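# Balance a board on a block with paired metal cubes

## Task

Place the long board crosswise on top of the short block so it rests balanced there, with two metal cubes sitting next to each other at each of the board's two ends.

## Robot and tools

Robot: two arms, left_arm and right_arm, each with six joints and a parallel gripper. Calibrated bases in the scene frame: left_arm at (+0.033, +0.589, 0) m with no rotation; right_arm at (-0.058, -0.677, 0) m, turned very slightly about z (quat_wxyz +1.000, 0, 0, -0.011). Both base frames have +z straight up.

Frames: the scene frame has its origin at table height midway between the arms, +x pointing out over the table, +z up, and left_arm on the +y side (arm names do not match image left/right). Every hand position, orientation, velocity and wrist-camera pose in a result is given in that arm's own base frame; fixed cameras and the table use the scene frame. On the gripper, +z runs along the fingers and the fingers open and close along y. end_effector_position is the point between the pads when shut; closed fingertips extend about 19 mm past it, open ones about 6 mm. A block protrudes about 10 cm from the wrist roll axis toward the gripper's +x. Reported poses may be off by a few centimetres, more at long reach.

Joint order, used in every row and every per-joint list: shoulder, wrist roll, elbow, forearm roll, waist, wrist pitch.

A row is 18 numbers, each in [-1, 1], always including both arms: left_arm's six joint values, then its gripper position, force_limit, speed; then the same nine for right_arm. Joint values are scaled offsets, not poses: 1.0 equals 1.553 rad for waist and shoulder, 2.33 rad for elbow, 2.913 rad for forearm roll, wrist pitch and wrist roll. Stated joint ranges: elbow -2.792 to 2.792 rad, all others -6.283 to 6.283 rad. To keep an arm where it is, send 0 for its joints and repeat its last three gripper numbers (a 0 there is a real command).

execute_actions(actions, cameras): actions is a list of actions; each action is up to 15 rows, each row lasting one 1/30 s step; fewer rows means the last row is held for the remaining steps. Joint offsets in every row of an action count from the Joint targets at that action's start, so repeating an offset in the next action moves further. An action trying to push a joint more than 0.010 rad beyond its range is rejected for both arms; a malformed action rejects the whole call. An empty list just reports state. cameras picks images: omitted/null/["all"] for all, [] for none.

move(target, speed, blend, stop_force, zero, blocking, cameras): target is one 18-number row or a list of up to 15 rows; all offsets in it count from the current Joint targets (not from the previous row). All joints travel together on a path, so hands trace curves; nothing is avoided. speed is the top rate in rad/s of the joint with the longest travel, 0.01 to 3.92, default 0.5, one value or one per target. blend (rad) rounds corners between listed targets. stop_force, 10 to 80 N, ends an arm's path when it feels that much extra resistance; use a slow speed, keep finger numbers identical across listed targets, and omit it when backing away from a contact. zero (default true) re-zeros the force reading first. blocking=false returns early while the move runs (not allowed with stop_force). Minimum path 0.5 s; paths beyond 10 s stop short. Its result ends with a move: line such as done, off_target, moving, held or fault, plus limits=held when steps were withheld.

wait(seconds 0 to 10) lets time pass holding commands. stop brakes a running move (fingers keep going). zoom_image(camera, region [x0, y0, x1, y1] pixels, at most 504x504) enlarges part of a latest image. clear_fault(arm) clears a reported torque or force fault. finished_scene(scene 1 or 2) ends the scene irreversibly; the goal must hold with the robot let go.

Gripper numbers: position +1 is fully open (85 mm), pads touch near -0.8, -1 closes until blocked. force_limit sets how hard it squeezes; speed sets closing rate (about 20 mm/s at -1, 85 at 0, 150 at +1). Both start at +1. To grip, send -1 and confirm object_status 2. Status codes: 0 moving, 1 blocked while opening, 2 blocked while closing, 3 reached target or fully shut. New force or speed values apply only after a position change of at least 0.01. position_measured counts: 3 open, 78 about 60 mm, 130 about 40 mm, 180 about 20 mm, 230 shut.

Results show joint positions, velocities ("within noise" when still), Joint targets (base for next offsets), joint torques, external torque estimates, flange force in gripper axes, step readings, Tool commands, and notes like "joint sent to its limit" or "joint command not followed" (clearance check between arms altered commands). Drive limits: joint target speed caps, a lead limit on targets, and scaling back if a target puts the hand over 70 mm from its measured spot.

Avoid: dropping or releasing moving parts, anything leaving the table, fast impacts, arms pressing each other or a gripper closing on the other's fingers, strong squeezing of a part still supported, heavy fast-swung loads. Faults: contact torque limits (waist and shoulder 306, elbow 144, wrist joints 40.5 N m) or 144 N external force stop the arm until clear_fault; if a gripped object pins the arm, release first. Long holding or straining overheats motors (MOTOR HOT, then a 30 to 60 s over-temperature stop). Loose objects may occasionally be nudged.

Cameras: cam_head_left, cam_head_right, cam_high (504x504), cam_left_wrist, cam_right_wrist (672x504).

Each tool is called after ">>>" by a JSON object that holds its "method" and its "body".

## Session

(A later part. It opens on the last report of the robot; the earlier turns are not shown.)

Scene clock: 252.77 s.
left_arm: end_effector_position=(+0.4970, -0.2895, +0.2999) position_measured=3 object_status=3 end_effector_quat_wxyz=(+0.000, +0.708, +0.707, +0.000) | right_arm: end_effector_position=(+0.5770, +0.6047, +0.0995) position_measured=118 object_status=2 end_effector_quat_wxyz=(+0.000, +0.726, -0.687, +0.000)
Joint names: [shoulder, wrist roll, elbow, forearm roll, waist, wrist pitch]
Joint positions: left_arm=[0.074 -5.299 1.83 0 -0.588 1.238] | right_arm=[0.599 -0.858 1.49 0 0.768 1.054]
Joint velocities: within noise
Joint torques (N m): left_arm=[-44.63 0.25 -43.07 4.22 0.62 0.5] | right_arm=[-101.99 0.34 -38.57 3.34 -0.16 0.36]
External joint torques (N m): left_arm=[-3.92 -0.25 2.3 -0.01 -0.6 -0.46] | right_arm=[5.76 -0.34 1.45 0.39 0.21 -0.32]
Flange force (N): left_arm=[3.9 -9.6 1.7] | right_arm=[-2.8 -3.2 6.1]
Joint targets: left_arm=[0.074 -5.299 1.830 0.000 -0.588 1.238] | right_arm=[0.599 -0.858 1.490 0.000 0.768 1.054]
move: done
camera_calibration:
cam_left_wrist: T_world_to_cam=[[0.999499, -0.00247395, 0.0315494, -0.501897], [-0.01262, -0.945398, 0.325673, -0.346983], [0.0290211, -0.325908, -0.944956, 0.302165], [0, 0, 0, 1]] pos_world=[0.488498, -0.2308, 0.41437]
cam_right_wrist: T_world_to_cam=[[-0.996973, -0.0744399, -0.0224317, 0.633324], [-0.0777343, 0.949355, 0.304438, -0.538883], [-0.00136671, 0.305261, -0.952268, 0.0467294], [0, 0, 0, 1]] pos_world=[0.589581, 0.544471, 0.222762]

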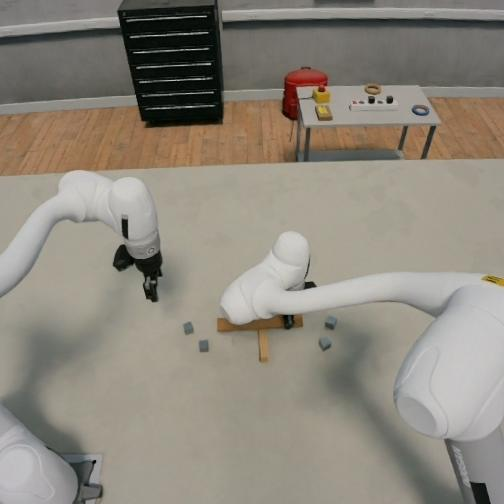

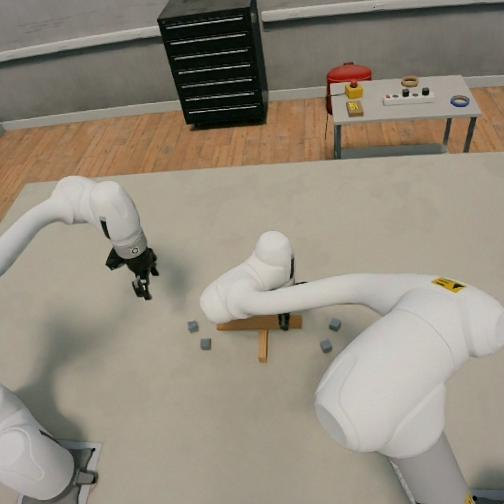

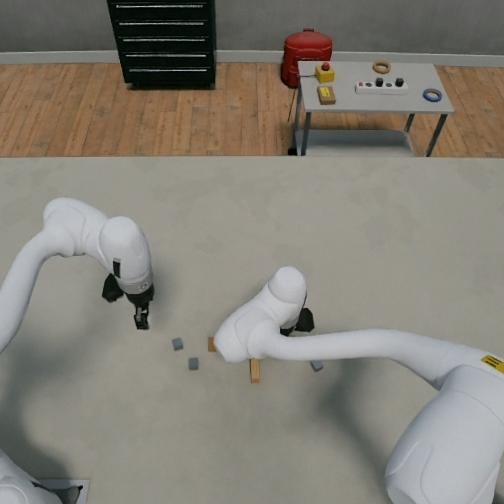

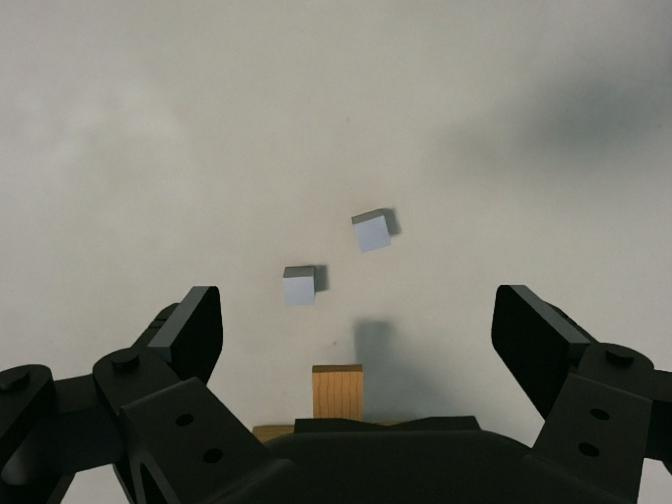

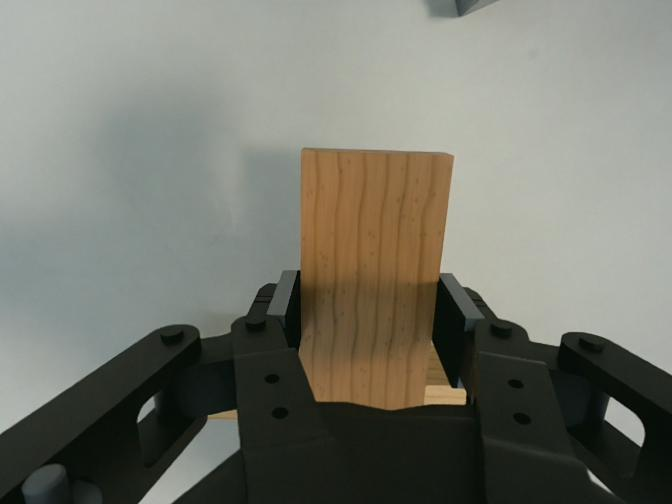

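>>> {"method": "move", "body": {"target": [[0,0,0,0,0,0,1,1,1,0.0155,-0.0016,0.0132,0,-0.0031,-0.0193,-1,-0.8,-1],[0,0,0,0,0,0,1,1,1,0.0209,-0.0016,0.0155,0,-0.0031,-0.0240,-1,-0.8,-1]], "speed": [0.08,0.03], "cameras": ["cam_right_wrist","cam_left_wrist","cam_head_left"]}}

>>> {"method": "zoom_image", "body": {"camera": "cam_head_left", "region": [200, 290, 340, 380]}}

>>> {"method": "zoom_image", "body": {"camera": "cam_right_wrist", "region": [180, 130, 672, 480]}}

Scene clock: 290.97 s.
left_arm: end_effector_position=(+0.4970, -0.2895, +0.2999) position_measured=3 object_status=3 end_effector_quat_wxyz=(+0.000, +0.708, +0.707, +0.000) | right_arm: end_effector_position=(+0.5775, +0.5996, +0.0553) position_measured=118 object_status=2 end_effector_quat_wxyz=(+0.000, +0.726, -0.687, +0.000)
Joint names: [shoulder, wrist roll, elbow, forearm roll, waist, wrist pitch]
Joint positions: left_arm=[0.074 -5.299 1.83 0 -0.588 1.238] | right_arm=[0.631 -0.863 1.526 0 0.763 0.984]
Joint velocities: within noise
Joint torques (N m): left_arm=[-44.4 0.27 -43.14 4.19 0.38 0.4] | right_arm=[-100.11 0.27 -35.78 3.25 -0.05 0.4]
External joint torques (N m): left_arm=[-4.16 -0.27 2.38 0.02 -0.34 -0.37] | right_arm=[2.23 -0.28 -0.05 0.34 -0.11 -0.38]
Flange force (N): left_arm=[4.5 -9.8 1.5] | right_arm=[-1.5 -2.3 2.5]
Joint targets: left_arm=[0.074 -5.299 1.830 0.000 -0.588 1.238] | right_arm=[0.631 -0.863 1.526 0.000 0.763 0.984]
move: done
camera_calibration:
cam_left_wrist: T_world_to_cam=[[0.999499, -0.00247395, 0.0315494, -0.501897], [-0.01262, -0.945398, 0.325673, -0.346983], [0.0290211, -0.325908, -0.944956, 0.302165], [0, 0, 0, 1]] pos_world=[0.488498, -0.2308, 0.41437]
cam_right_wrist: T_world_to_cam=[[-0.996959, -0.0742998, -0.0235123, 0.632444], [-0.0779305, 0.949074, 0.305262, -0.520304], [-0.000365976, 0.306166, -0.951978, 0.00500202], [0, 0, 0, 1]] pos_world=[0.589975, 0.539266, 0.178461]
Images, in order (width x height): cam_head_left 504x504, cam_left_wrist 672x504, cam_right_wrist 672x504.

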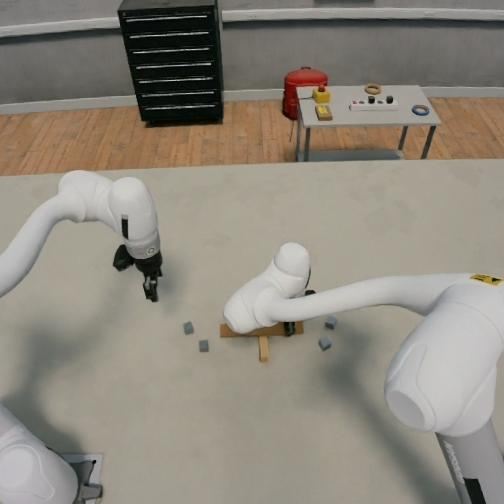

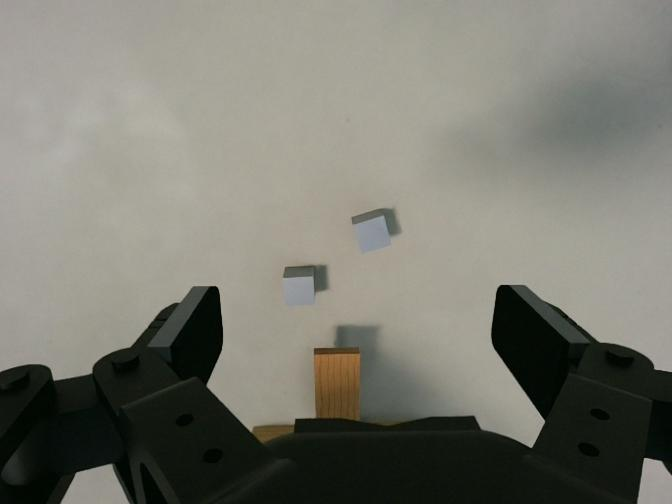

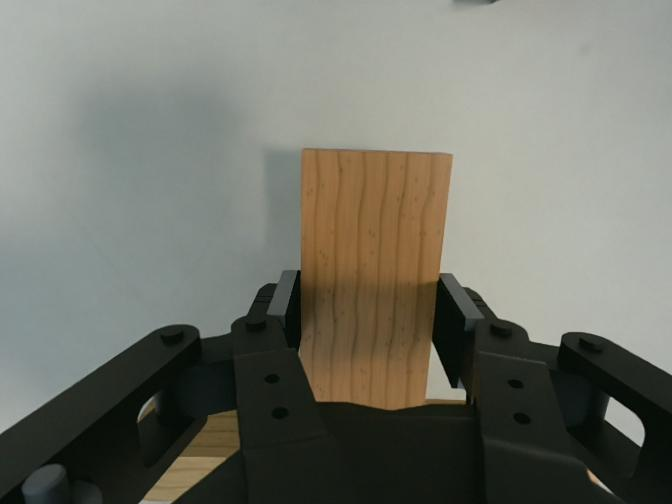

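Scaled by 3.600 from the camera's 504x504 image, which has a finer 720x720 frame.

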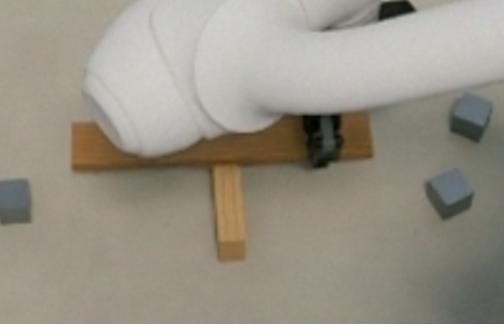

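Scaled by 1.024 from the camera's 672x504 image, which has a finer 960x720 frame.

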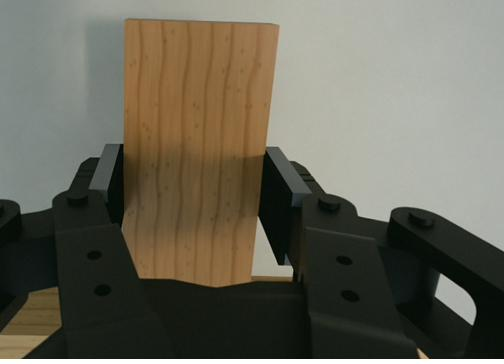

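>>> {"method": "move", "body": {"target": [[0,0,0,0,0,0,1,1,1,-0.0029,0,-0.0012,0,0,0.0025,-1,-0.8,-1],[0,0,0,0,0,0,1,1,1,-0.0051,-0.0012,0.0017,0,-0.0023,0.0013,-1,-0.8,-1],[0,0,0,0,0,0,1,1,1,-0.0022,-0.0012,0.0029,0,-0.0023,-0.0012,-1,-0.8,-1]], "speed": 0.02, "cameras": ["cam_head_left","cam_head_right"]}}

>>> {"method": "zoom_image", "body": {"camera": "cam_head_left", "region": [200, 290, 340, 380]}}

>>> {"method": "zoom_image", "body": {"camera": "cam_head_right", "region": [200, 290, 340, 380]}}

Scene clock: 314.83 s.
left_arm: end_effector_position=(+0.4970, -0.2895, +0.2999) position_measured=3 object_status=3 end_effector_quat_wxyz=(+0.000, +0.708, +0.707, +0.000) | right_arm: end_effector_position=(+0.5777, +0.5957, +0.0550) position_measured=118 object_status=2 end_effector_quat_wxyz=(+0.000, +0.726, -0.687, +0.000)
Joint names: [shoulder, wrist roll, elbow, forearm roll, waist, wrist pitch]
Joint positions: left_arm=[0.074 -5.299 1.83 0 -0.588 1.238] | right_arm=[0.628 -0.866 1.533 0 0.759 0.98]
Joint velocities: within noise
Joint torques (N m): left_arm=[-44.01 0.29 -43.05 4.25 0.27 0.44] | right_arm=[-99.87 0.33 -35.43 3.24 0.72 0.44]
External joint torques (N m): left_arm=[-4.56 -0.29 2.34 -0.03 -0.11 -0.4] | right_arm=[2.93 -0.33 -0.07 0.33 -0.58 -0.4]
Flange force (N): left_arm=[5.1 -10.1 1.3] | right_arm=[-1.7 -3.4 3.2]
Joint targets: left_arm=[0.074 -5.299 1.830 0.000 -0.588 1.238] | right_arm=[0.628 -0.866 1.533 0.000 0.759 0.980]
move: done
Images, in order (width x height): cam_head_left 504x504, cam_head_right 504x504.

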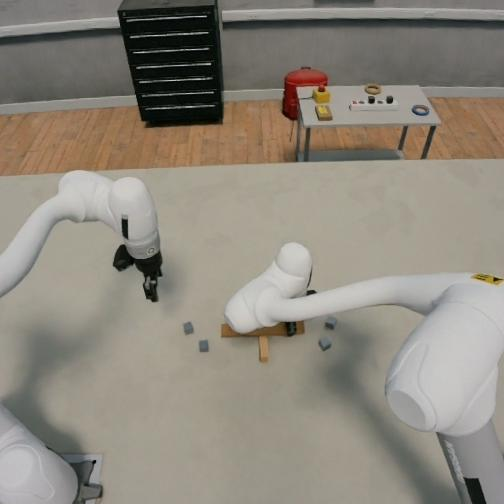

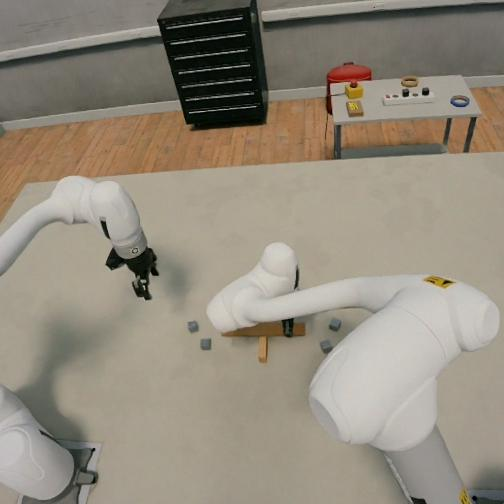

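Scaled by 3.600 from the camera's 504x504 image, which has a finer 720x720 frame.

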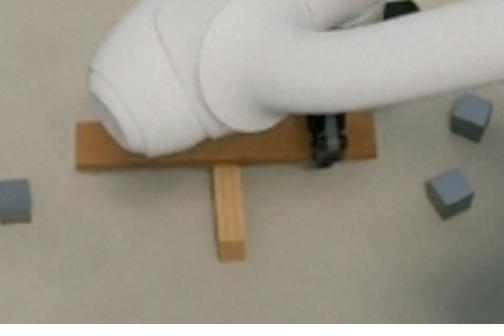

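Scaled by 3.600 from the camera's 504x504 image, which has a finer 720x720 frame.

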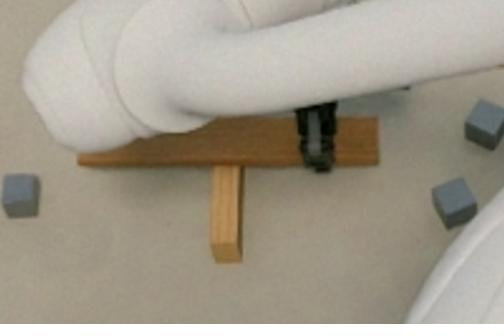

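>>> {"method": "move", "body": {"target": [0,0,0,0,0,0,1,1,1,0,0,0,0,0,0,0.45,-0.8,-1], "cameras": ["cam_right_wrist","cam_left_wrist"]}}

Scene clock: 328.53 s.
left_arm: end_effector_position=(+0.4970, -0.2895, +0.2999) position_measured=3 object_status=3 end_effector_quat_wxyz=(+0.000, +0.708, +0.707, +0.000) | right_arm: end_effector_position=(+0.5777, +0.5957, +0.0550) position_measured=72 object_status=0 end_effector_quat_wxyz=(+0.000, +0.726, -0.687, +0.000)
Joint names: [shoulder, wrist roll, elbow, forearm roll, waist, wrist pitch]
Joint positions: left_arm=[0.074 -5.299 1.83 0 -0.588 1.238] | right_arm=[0.628 -0.866 1.533 0 0.759 0.98]
Joint velocities: within noise
Joint torques (N m): left_arm=[-44.31 0.31 -43.09 4.22 -0.11 0.44] | right_arm=[-101.81 0.32 -36.46 3.13 -0.41 0.39]
External joint torques (N m): left_arm=[-4.24 -0.31 2.32 -0.02 0.15 -0.41] | right_arm=[4.88 -0.32 0.98 0.42 -0.12 -0.36]
Flange force (N): left_arm=[5.2 -9.4 1.5] | right_arm=[-2.2 -3.2 5.4]
Joint targets: left_arm=[0.074 -5.299 1.830 0.000 -0.588 1.238] | right_arm=[0.628 -0.866 1.533 0.000 0.759 0.980]
move: done
camera_calibration:
cam_left_wrist: T_world_to_cam=[[0.999499, -0.00247395, 0.0315494, -0.501897], [-0.01262, -0.945398, 0.325673, -0.346983], [0.0290211, -0.325908, -0.944956, 0.302165], [0, 0, 0, 1]] pos_world=[0.488498, -0.2308, 0.41437]
cam_right_wrist: T_world_to_cam=[[-0.996959, -0.0742677, -0.0236067, 0.632346], [-0.0779288, 0.949077, 0.305255, -0.516497], [-0.00026599, 0.306166, -0.951978, 0.00585148], [0, 0, 0, 1]] pos_world=[0.590174, 0.535366, 0.178161]
Images, in order (width x height): cam_left_wrist 672x504, cam_right_wrist 672x504.

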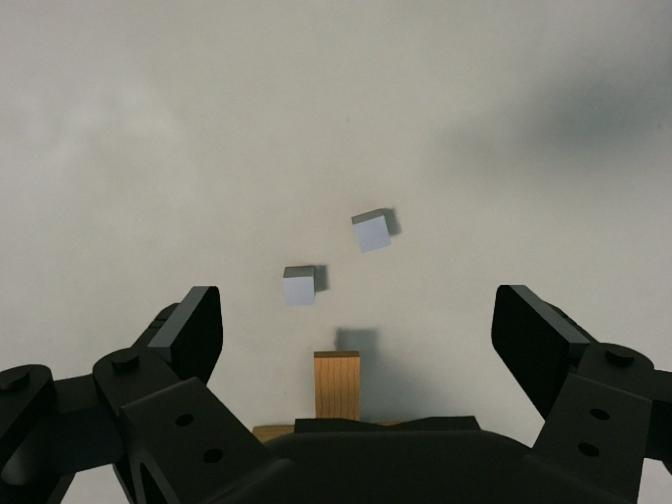

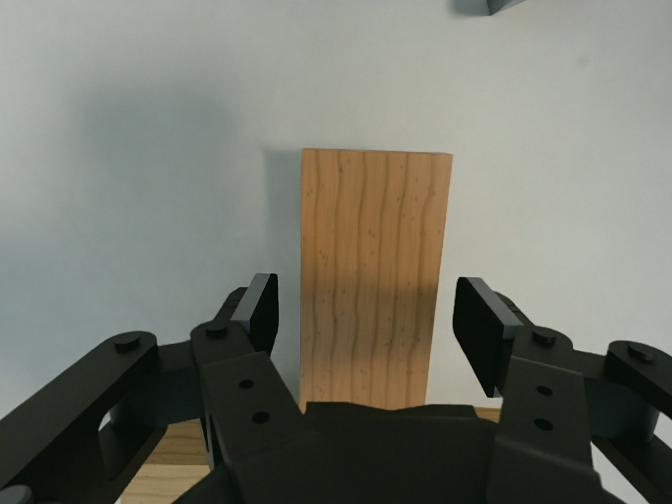

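>>> {"method": "move", "body": {"target": [[0,0,0,0,0,0,0.45,-0.8,-0.5,-0.0248,0,-0.0119,0,0,0.0229,0.45,-0.8,-1],[0.07,-0.04,0.027,0,-0.06,-0.06,0.45,-0.8,-0.5,-0.0490,0,-0.0281,0,0,0.0488,0.45,-0.8,-1],[0.1475,-0.0824,0.0554,0,-0.1188,-0.1230,0.45,-0.8,-0.5,-0.1287,-0.1533,0.1020,0,-0.0493,-0.0127,0.45,-0.8,-1]], "speed": [0.06,0.2,0.25]}}

>>> {"method": "zoom_image", "body": {"camera": "cam_left_wrist", "region": [180, 100, 520, 440]}}

>>> {"method": "zoom_image", "body": {"camera": "cam_right_wrist", "region": [180, 100, 520, 440]}}

Scene clock: 389.83 s.
left_arm: end_effector_position=(+0.4653, -0.4049, +0.0997) position_measured=72 object_status=3 end_effector_quat_wxyz=(+0.000, +0.688, +0.726, +0.000) | right_arm: end_effector_position=(+0.5291, +0.4746, +0.1000) position_measured=72 object_status=3 end_effector_quat_wxyz=(+0.000, +0.840, -0.542, +0.000)
Joint names: [shoulder, wrist roll, elbow, forearm roll, waist, wrist pitch]
Joint positions: left_arm=[0.303 -5.539 1.959 0 -0.772 0.879] | right_arm=[0.428 -1.313 1.77 0 0.683 0.943]
Joint velocities: within noise
Joint torques (N m): left_arm=[-59.79 0.32 -35.25 3.53 0.59 0.44] | right_arm=[-81.33 0.4 -35.73 3.04 -0.75 0.39]
External joint torques (N m): left_arm=[-4.97 -0.32 2.05 -0.11 -0.67 -0.39] | right_arm=[3.15 -0.4 1.21 0.43 1.39 -0.37]
Flange force (N): left_arm=[6.5 -9.0 -3.3] | right_arm=[-1.8 -1.0 4.5]
Joint targets: left_arm=[0.303 -5.539 1.959 0.000 -0.772 0.879] | right_arm=[0.428 -1.313 1.770 0.000 0.683 0.943]
move: done
camera_calibration:
cam_left_wrist: T_world_to_cam=[[0.998104, 0.0528541, 0.0315548, -0.441123], [0.0397182, -0.944585, 0.325855, -0.415305], [0.0470289, -0.323984, -0.944893, 0.0687077], [0, 0, 0, 1]] pos_world=[0.453551, -0.346716, 0.21417]
cam_right_wrist: T_world_to_cam=[[-0.902685, -0.429692, -0.0229081, 0.694627], [-0.415648, 0.856932, 0.304803, -0.196583], [-0.111341, 0.284662, -0.95214, 0.154736], [0, 0, 0, 1]] pos_world=[0.562548, 0.422887, 0.223162]

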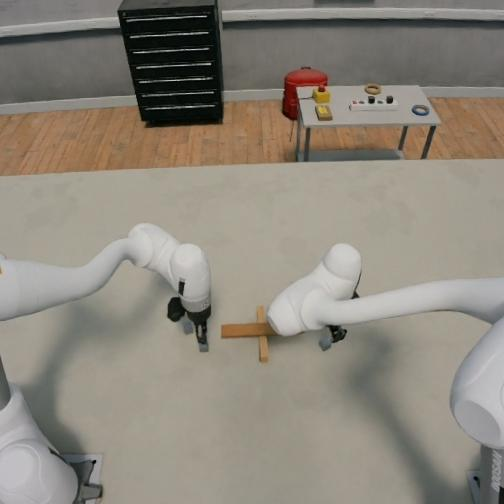

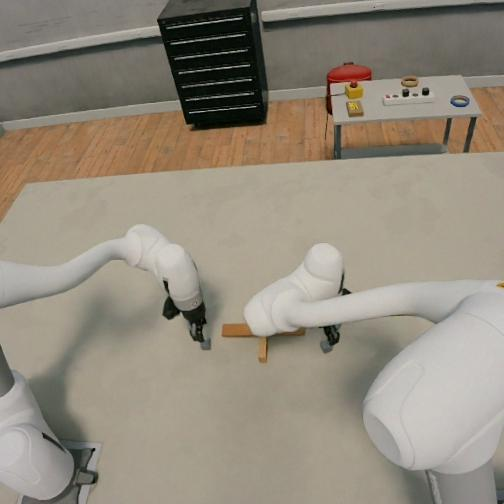

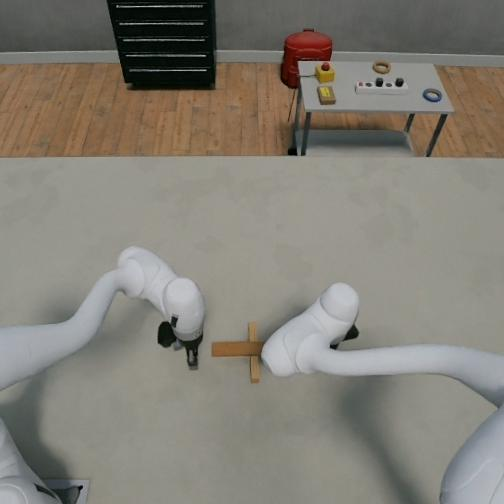

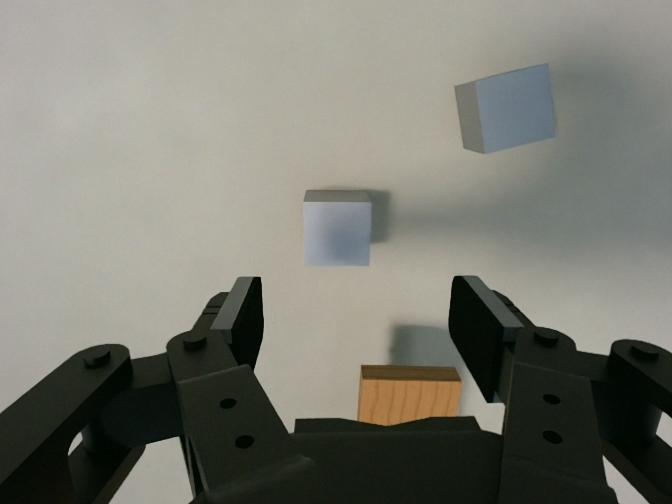

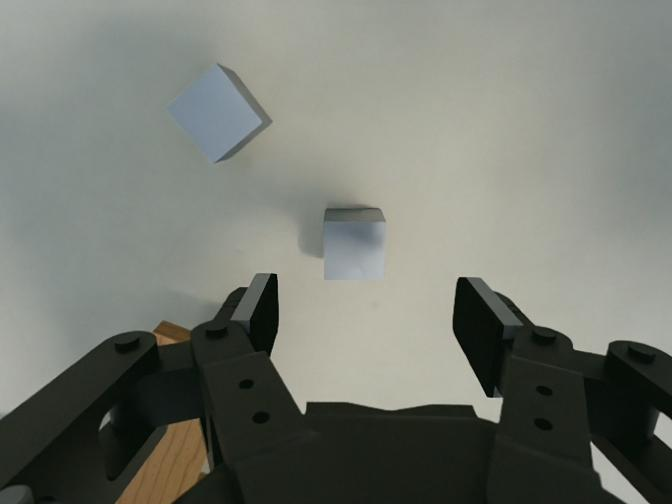

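Scaled by 1.482 from the camera's 672x504 image, which has a finer 960x720 frame.

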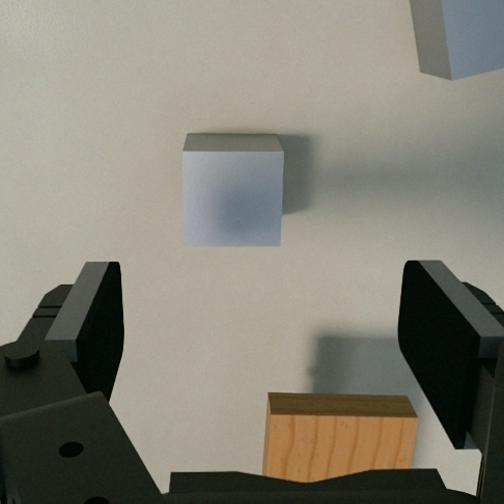

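Scaled by 1.482 from the camera's 672x504 image, which has a finer 960x720 frame.

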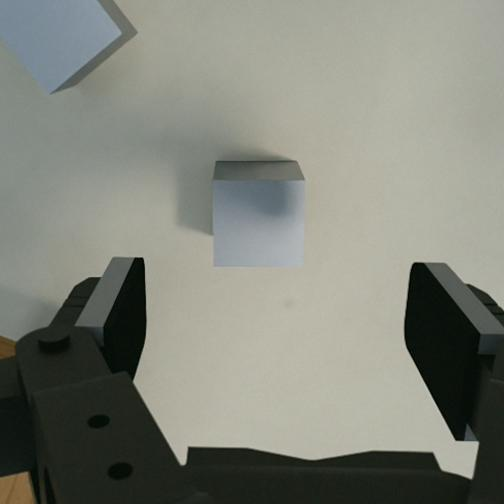

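>>> {"method": "move", "body": {"target": [0.0421,0.0004,0.0207,0,0.0005,-0.0388,0.45,-0.8,-0.5,0.0501,0,0.0189,0,0,-0.0416,0.45,-0.8,-1], "speed": 0.08, "cameras": []}}

>>> {"method": "move", "body": {"target": [0.0272,0,0.0070,0,0,-0.0201,0.45,-0.8,-0.5,0,0,0,0,0,0,0.45,-0.8,-1], "speed": 0.025, "stop_force": 10, "cameras": ["cam_left_wrist","cam_right_wrist"]}}

Scene clock: 411.83 s.
left_arm: end_effector_position=(+0.4620, -0.4011, +0.0398) position_measured=72 object_status=3 end_effector_quat_wxyz=(+0.000, +0.688, +0.726, +0.000) | right_arm: end_effector_position=(+0.5288, +0.4743, +0.0257) position_measured=72 object_status=3 end_effector_quat_wxyz=(+0.000, +0.840, -0.542, +0.000)
Joint names: [shoulder, wrist roll, elbow, forearm roll, waist, wrist pitch]
Joint positions: left_arm=[0.368 -5.538 2.007 0 -0.771 0.766] | right_arm=[0.506 -1.313 1.814 0 0.683 0.822]
Joint velocities: within noise
Joint torques (N m): left_arm=[-62.7 0.32 -31.78 3.16 0.14 0.39] | right_arm=[-85.55 0.41 -32.05 2.74 -0.13 0.37]
External joint torques (N m): left_arm=[-5.31 -0.32 1.85 -0.08 -0.2 -0.34] | right_arm=[3.46 -0.41 0.7 0.4 0.28 -0.36]
Flange force (N): left_arm=[6.7 -8.1 -5.1] | right_arm=[-0.6 -2.3 4.8]
Joint targets: left_arm=[0.368 -5.538 2.007 0.000 -0.771 0.766] | right_arm=[0.506 -1.313 1.814 0.000 0.683 0.822]
move: done
No camera images: "cameras" was empty.

Scene clock: 414.30 s.
left_arm: end_effector_position=(+0.4622, -0.4012, +0.0141) position_measured=72 object_status=3 end_effector_quat_wxyz=(+0.000, +0.688, +0.726, +0.000) | right_arm: end_effector_position=(+0.5288, +0.4743, +0.0257) position_measured=72 object_status=3 end_effector_quat_wxyz=(+0.000, +0.840, -0.542, +0.000)
Joint names: [shoulder, wrist roll, elbow, forearm roll, waist, wrist pitch]
Joint positions: left_arm=[0.402 -5.538 2.02 0 -0.771 0.719] | right_arm=[0.506 -1.313 1.814 0 0.683 0.822]
Joint velocities: within noise
Joint torques (N m): left_arm=[-33.88 0.69 -18.33 2.09 -1.19 -2.41] | right_arm=[-86.24 0.42 -32.15 2.74 -0.13 0.31]
External joint torques (N m): left_arm=[-35.99 -0.69 -10.07 0.84 1.23 2.45] | right_arm=[4.09 -0.41 0.85 0.39 -0.53 -0.29]
Flange force (N): left_arm=[15.1 -14.3 -57.8] | right_arm=[0.4 -3.1 5.5]
Joint targets: left_arm=[0.402 -5.538 2.020 0.000 -0.771 0.719] | right_arm=[0.506 -1.313 1.814 0.000 0.683 0.822]
move: contact (left_arm); left_arm: the wrist pitch is farthest, 0.012 rad from its target
camera_calibration:
cam_left_wrist: T_world_to_cam=[[0.998138, 0.052339, 0.0313141, -0.435685], [0.0393204, -0.944683, 0.32562, -0.383619], [0.0466245, -0.323783, -0.944982, -0.0105691], [0, 0, 0, 1]] pos_world=[0.450451, -0.343017, 0.12857]
cam_right_wrist: T_world_to_cam=[[-0.902695, -0.429711, -0.0221599, 0.692565], [-0.415467, 0.85706, 0.304688, -0.173988], [-0.111935, 0.284247, -0.952195, 0.0845447], [0, 0, 0, 1]] pos_world=[0.562352, 0.422689, 0.148862]
Images, in order (width x height): cam_left_wrist 672x504, cam_right_wrist 672x504.

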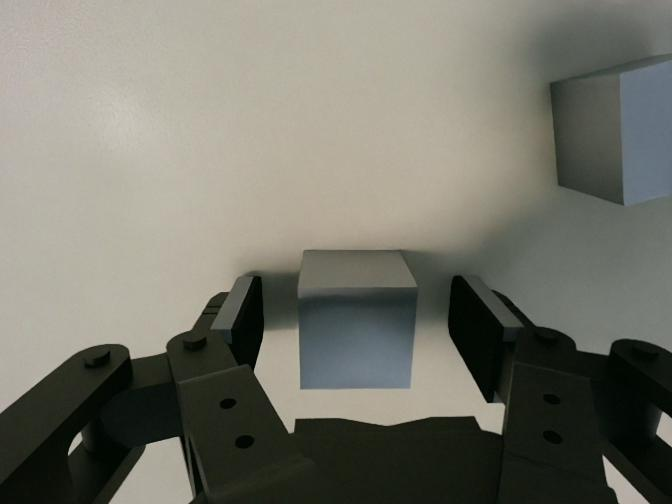

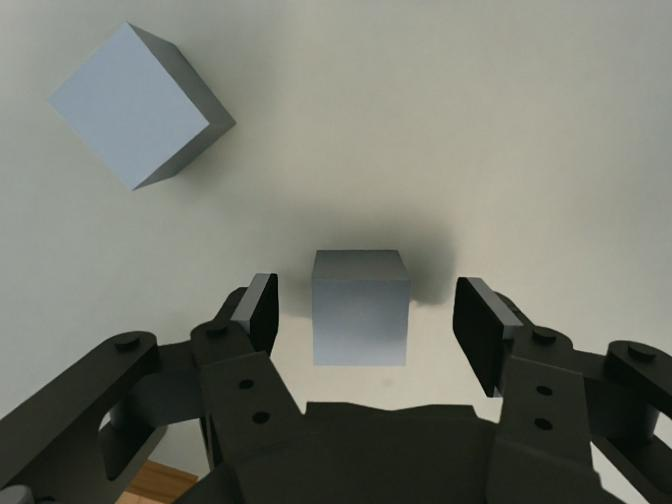

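>>> {"method": "move", "body": {"target": [-0.0115,0,-0.0030,0,0,0.0085,0.45,-0.8,-0.5,0,0,0,0,0,0,0.45,-0.8,-1], "speed": 0.05, "cameras": ["cam_left_wrist"]}}

>>> {"method": "move", "body": {"target": [0,0,0,0,0,0,-1,-0.8,-1,0,0,0,0,0,0,-1,-0.8,-1], "cameras": ["cam_left_wrist","cam_right_wrist"]}}

Scene clock: 424.47 s.
left_arm: end_effector_position=(+0.4623, -0.4013, +0.0277) position_measured=72 object_status=3 end_effector_quat_wxyz=(+0.000, +0.688, +0.726, +0.000) | right_arm: end_effector_position=(+0.5288, +0.4743, +0.0257) position_measured=72 object_status=3 end_effector_quat_wxyz=(+0.000, +0.840, -0.542, +0.000)
Joint names: [shoulder, wrist roll, elbow, forearm roll, waist, wrist pitch]
Joint positions: left_arm=[0.384 -5.538 2.013 0 -0.771 0.744] | right_arm=[0.506 -1.313 1.814 0 0.683 0.822]
Joint velocities: within noise
Joint torques (N m): left_arm=[-63.6 0.4 -31.07 3.09 0.56 0.46] | right_arm=[-86.2 0.36 -32.27 2.7 -0.48 0.28]
External joint torques (N m): left_arm=[-5.37 -0.4 1.76 -0.07 -0.53 -0.41] | right_arm=[4.57 -0.36 1.23 0.4 0.45 -0.26]
Flange force (N): left_arm=[6.1 -8.5 -5.4] | right_arm=[-1.0 -2.6 6.2]
Joint targets: left_arm=[0.384 -5.538 2.013 0.000 -0.771 0.744] | right_arm=[0.506 -1.313 1.814 0.000 0.683 0.822]
move: done
camera_calibration:
cam_left_wrist: T_world_to_cam=[[0.998138, 0.0523412, 0.0313134, -0.436201], [0.0393227, -0.944683, 0.32562, -0.388114], [0.0466246, -0.323783, -0.944982, 0.00215113], [0, 0, 0, 1]] pos_world=[0.450551, -0.343117, 0.14207]
Images, in order (width x height): cam_left_wrist 672x504.

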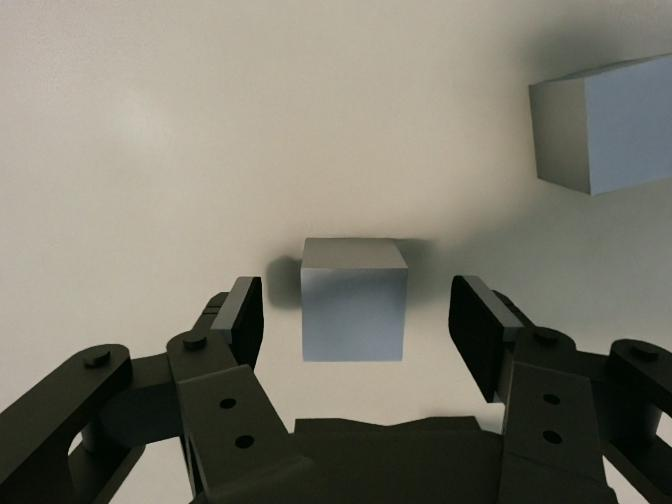

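Scene clock: 426.30 s.
left_arm: end_effector_position=(+0.4623, -0.4013, +0.0277) position_measured=156 object_status=0 end_effector_quat_wxyz=(+0.000, +0.688, +0.726, +0.000) | right_arm: end_effector_position=(+0.5288, +0.4743, +0.0257) position_measured=156 object_status=0 end_effector_quat_wxyz=(+0.000, +0.840, -0.542, +0.000)
Joint names: [shoulder, wrist roll, elbow, forearm roll, waist, wrist pitch]
Joint positions: left_arm=[0.384 -5.538 2.013 0 -0.771 0.744] | right_arm=[0.506 -1.313 1.814 0 0.683 0.822]
Joint velocities: within noise
Joint torques (N m): left_arm=[-61.47 0.25 -29.95 3.03 0.11 0.11] | right_arm=[-79.93 0.33 -30.31 2.74 -0.42 -0.43]
External joint torques (N m): left_arm=[-7.48 -0.25 0.71 -0.02 -0.02 -0.07] | right_arm=[-2.1 -0.33 -0.93 0.39 0.3 0.45]
Flange force (N): left_arm=[7.0 -7.9 -9.3] | right_arm=[0.1 0.2 -3.6]
Joint targets: left_arm=[0.384 -5.538 2.013 0.000 -0.771 0.744] | right_arm=[0.506 -1.313 1.814 0.000 0.683 0.822]
move: done
camera_calibration:
cam_left_wrist: T_world_to_cam=[[0.998134, 0.0523715, 0.0314031, -0.436205], [0.0393178, -0.944651, 0.325714, -0.388147], [0.0467231, -0.323871, -0.944947, 0.00216623], [0, 0, 0, 1]] pos_world=[0.45055, -0.343117, 0.14217]
cam_right_wrist: T_world_to_cam=[[-0.902695, -0.429711, -0.0221599, 0.692565], [-0.415467, 0.85706, 0.304688, -0.173988], [-0.111935, 0.284247, -0.952195, 0.0845447], [0, 0, 0, 1]] pos_world=[0.562352, 0.422689, 0.148862]
Images, in order (width x height): cam_left_wrist 672x504, cam_right_wrist 672x504.

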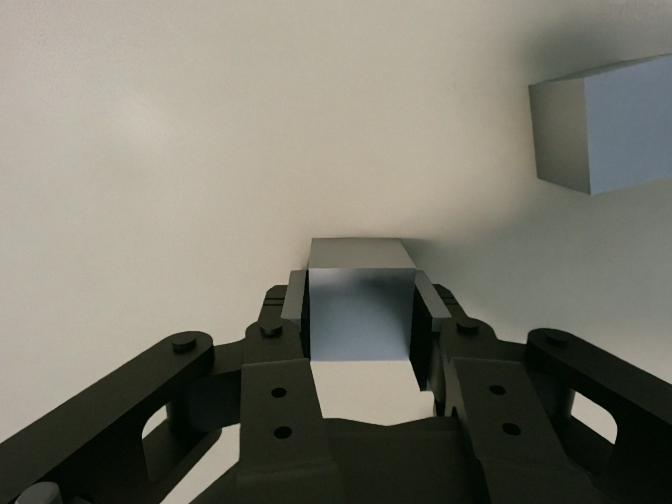

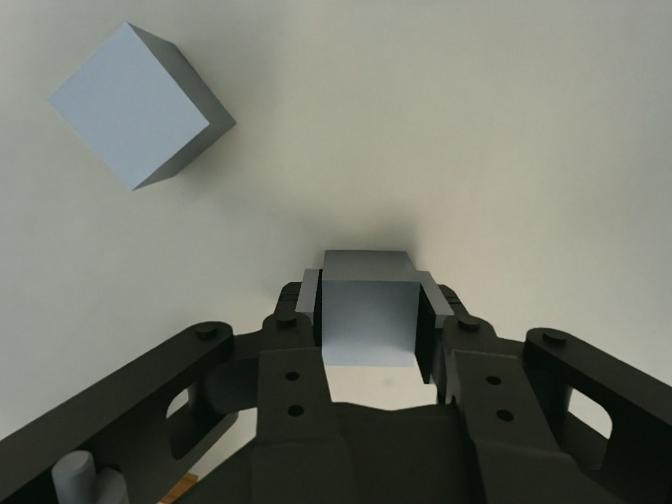

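>>> {"method": "move", "body": {"target": [[-0.0704,0,-0.0258,0,0,0.0584,-1,-0.8,-1,-0.0623,0,-0.0248,0,0,0.0529,-1,-0.8,-1],[0.0212,-0.0195,-0.1152,0,-0.0486,0.0810,-1,-0.8,-1,0.0397,0.1510,-0.1340,0,0.0448,0.0859,-1,-0.8,-1]], "speed": [0.1,0.2]}}

>>> {"method": "zoom_image", "body": {"camera": "cam_left_wrist", "region": [250, 150, 490, 430]}}

>>> {"method": "zoom_image", "body": {"camera": "cam_right_wrist", "region": [250, 150, 490, 430]}}

>>> {"method": "zoom_image", "body": {"camera": "cam_head_left", "region": [200, 290, 340, 380]}}

>>> {"method": "zoom_image", "body": {"camera": "cam_head_right", "region": [200, 290, 340, 380]}}

Scene clock: 475.60 s.
left_arm: end_effector_position=(+0.4997, -0.5131, +0.1194) position_measured=156 object_status=2 end_effector_quat_wxyz=(+0.000, +0.695, +0.719, +0.000) | right_arm: end_effector_position=(+0.5782, +0.5882, +0.1196) position_measured=156 object_status=2 end_effector_quat_wxyz=(+0.000, +0.726, -0.687, +0.000)
Joint names: [shoulder, wrist roll, elbow, forearm roll, waist, wrist pitch]
Joint positions: left_arm=[0.417 -5.594 1.745 0 -0.847 0.98] | right_arm=[0.567 -0.873 1.502 0 0.752 1.072]
Joint velocities: within noise
Joint torques (N m): left_arm=[-73.28 0.29 -38.49 3.79 0.62 0.47] | right_arm=[-98.74 0.4 -39.24 3.32 -0.31 0.4]
External joint torques (N m): left_arm=[-5.4 -0.29 2.72 -0.11 -0.61 -0.42] | right_arm=[4.66 -0.4 1.62 0.45 0.33 -0.36]
Flange force (N): left_arm=[9.1 -10.0 -2.2] | right_arm=[-1.6 -1.8 5.4]
Joint targets: left_arm=[0.417 -5.594 1.745 0.000 -0.847 0.980] | right_arm=[0.568 -0.873 1.502 0.000 0.752 1.072]
move: done
camera_calibration:
cam_left_wrist: T_world_to_cam=[[0.998948, 0.0337107, 0.0310891, -0.48046], [0.0217775, -0.945353, 0.325321, -0.516628], [0.040357, -0.324302, -0.945092, 0.0538167], [0, 0, 0, 1]] pos_world=[0.489034, -0.454746, 0.233869]
cam_right_wrist: T_world_to_cam=[[-0.997005, -0.0739291, -0.0227021, 0.633553], [-0.0773302, 0.949328, 0.304625, -0.529484], [-0.000968877, 0.305468, -0.952202, 0.0704527], [0, 0, 0, 1]] pos_world=[0.590779, 0.527971, 0.242762]

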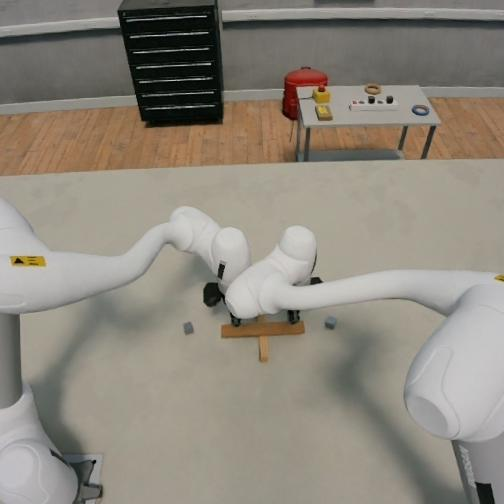

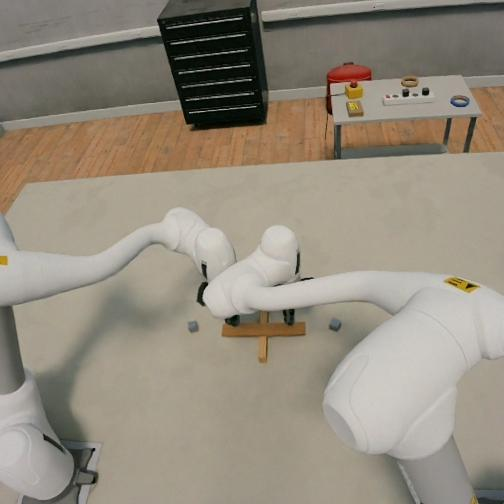

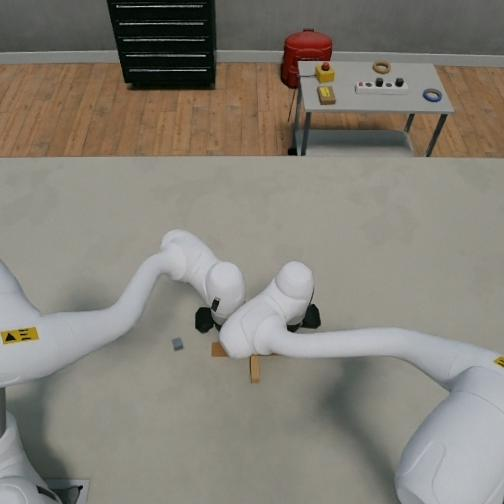

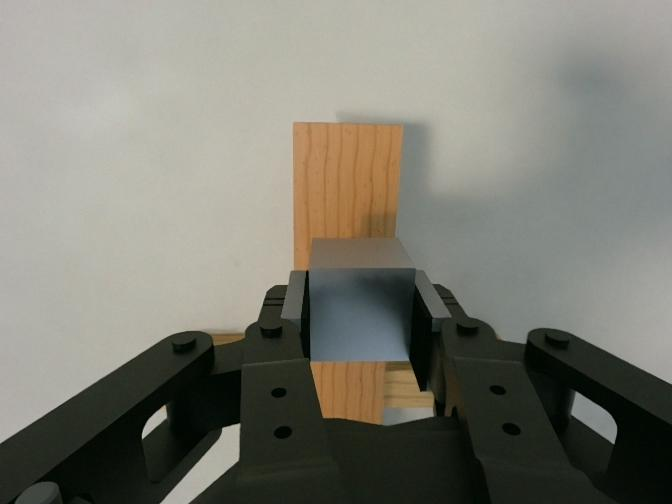

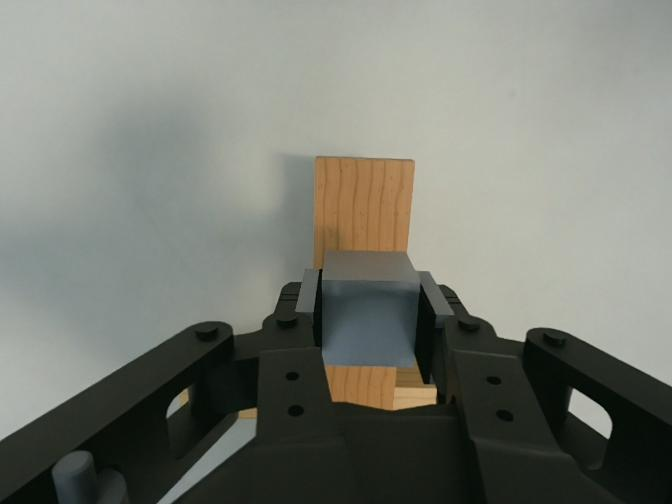

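Scaled by 1.800 from the camera's 672x504 image, which has a finer 960x720 frame.

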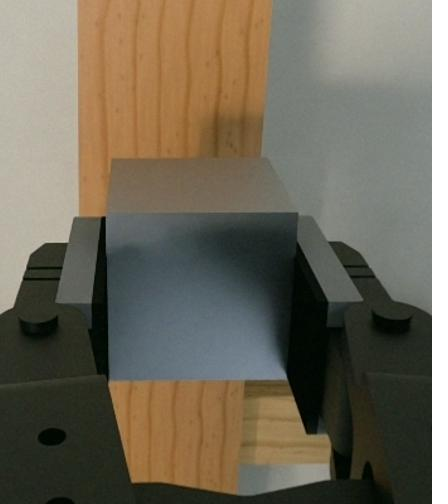

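Scaled by 1.800 from the camera's 672x504 image, which has a finer 960x720 frame.

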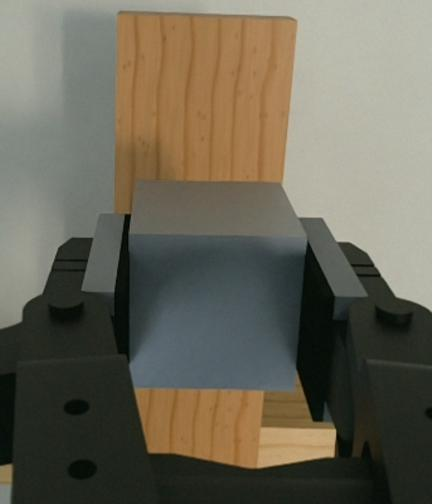

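Scaled by 3.600 from the camera's 504x504 image, which has a finer 720x720 frame.

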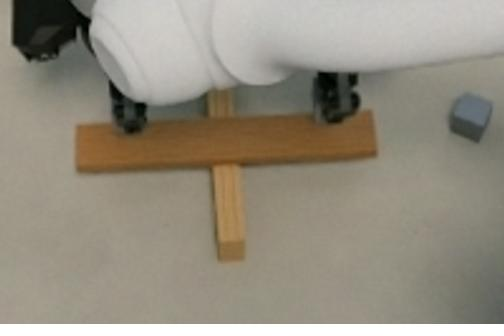

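Scaled by 3.600 from the camera's 504x504 image, which has a finer 720x720 frame.

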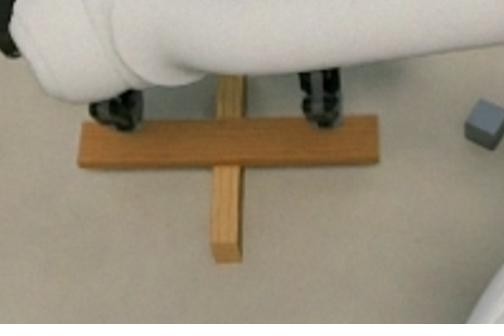

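>>> {"method": "move", "body": {"target": [0.0220,0.0006,0.0124,0,0.0012,-0.0217,-1,-0.8,-1,0.0218,0.0007,0.0102,0,0.0012,-0.0199,-1,-0.8,-1], "speed": 0.05, "cameras": ["cam_left_wrist","cam_right_wrist","cam_head_left"]}}

>>> {"method": "zoom_image", "body": {"camera": "cam_left_wrist", "region": [250, 50, 490, 450]}}

>>> {"method": "zoom_image", "body": {"camera": "cam_right_wrist", "region": [250, 50, 490, 450]}}

>>> {"method": "zoom_image", "body": {"camera": "cam_head_left", "region": [200, 290, 340, 380]}}

Scene clock: 519.27 s.
left_arm: end_effector_position=(+0.4998, -0.5112, +0.0819) position_measured=156 object_status=2 end_effector_quat_wxyz=(+0.000, +0.695, +0.719, +0.000) | right_arm: end_effector_position=(+0.5781, +0.5903, +0.0801) position_measured=156 object_status=2 end_effector_quat_wxyz=(+0.000, +0.726, -0.688, +0.000)
Joint names: [shoulder, wrist roll, elbow, forearm roll, waist, wrist pitch]
Joint positions: left_arm=[0.451 -5.593 1.774 0 -0.845 0.917] | right_arm=[0.601 -0.871 1.526 0 0.754 1.014]
Joint velocities: within noise
Joint torques (N m): left_arm=[-75.18 0.39 -36.89 3.55 0.38 0.5] | right_arm=[-100.62 0.38 -37.76 3.27 -0.42 0.32]
External joint torques (N m): left_arm=[-5.32 -0.39 2.62 -0.02 -0.2 -0.45] | right_arm=[4.48 -0.38 1.27 0.39 0.52 -0.29]
Flange force (N): left_arm=[9.0 -9.3 -2.9] | right_arm=[-2.0 -2.0 5.0]
Joint targets: left_arm=[0.451 -5.593 1.774 0.000 -0.845 0.917] | right_arm=[0.601 -0.871 1.526 0.000 0.754 1.014]
move: done
camera_calibration:
cam_left_wrist: T_world_to_cam=[[0.998942, 0.0338387, 0.0311483, -0.479406], [0.0218753, -0.945318, 0.325416, -0.502652], [0.0404567, -0.32439, -0.945058, 0.0187983], [0, 0, 0, 1]] pos_world=[0.489134, -0.452846, 0.196269]
cam_right_wrist: T_world_to_cam=[[-0.997013, -0.0737391, -0.0229723, 0.632562], [-0.0772317, 0.949275, 0.304814, -0.519433], [-0.000669647, 0.305678, -0.952135, 0.0319281], [0, 0, 0, 1]] pos_world=[0.590577, 0.529969, 0.203262]
Images, in order (width x height): cam_head_left 504x504, cam_left_wrist 672x504, cam_right_wrist 672x504.

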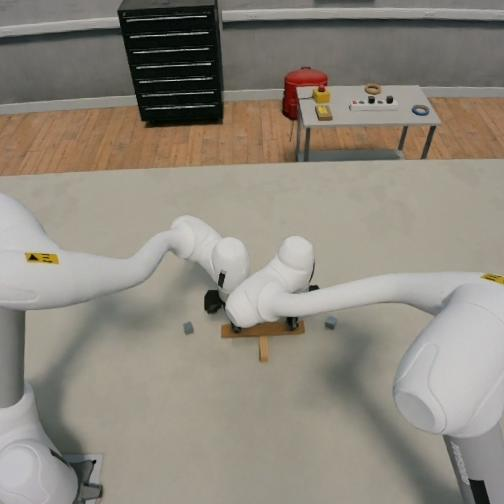

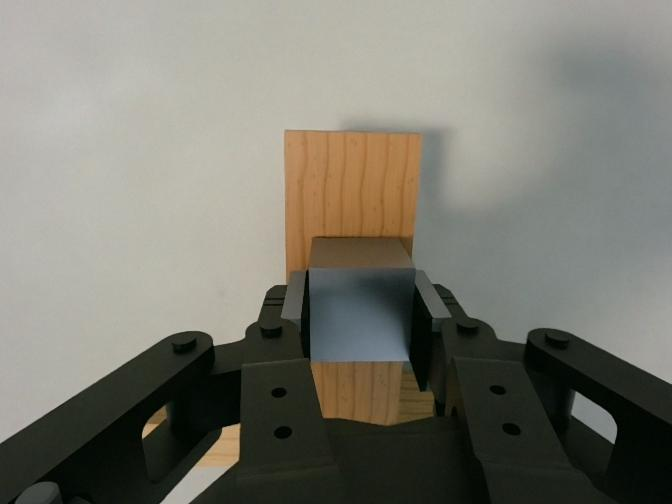

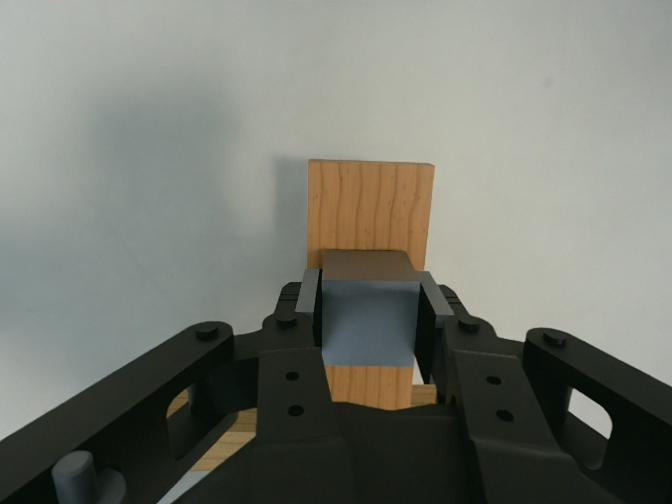

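Scaled by 1.260 from the camera's 672x504 image, which has a finer 960x720 frame.

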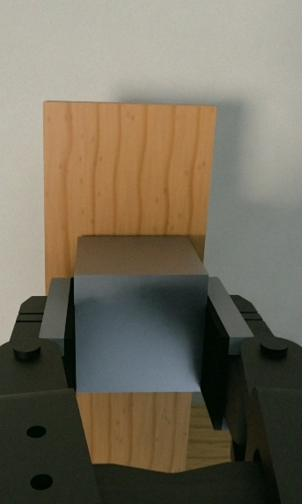

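Scaled by 1.260 from the camera's 672x504 image, which has a finer 960x720 frame.

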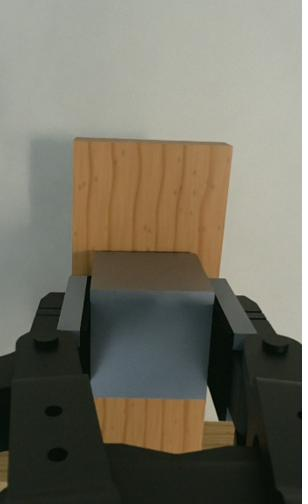

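Scaled by 3.600 from the camera's 504x504 image, which has a finer 720x720 frame.

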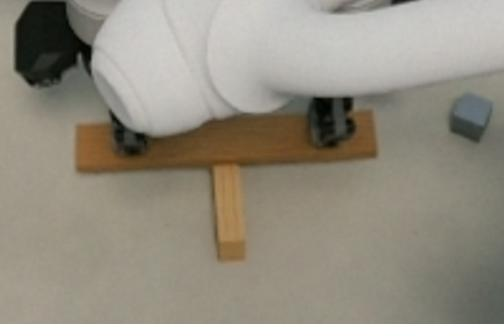

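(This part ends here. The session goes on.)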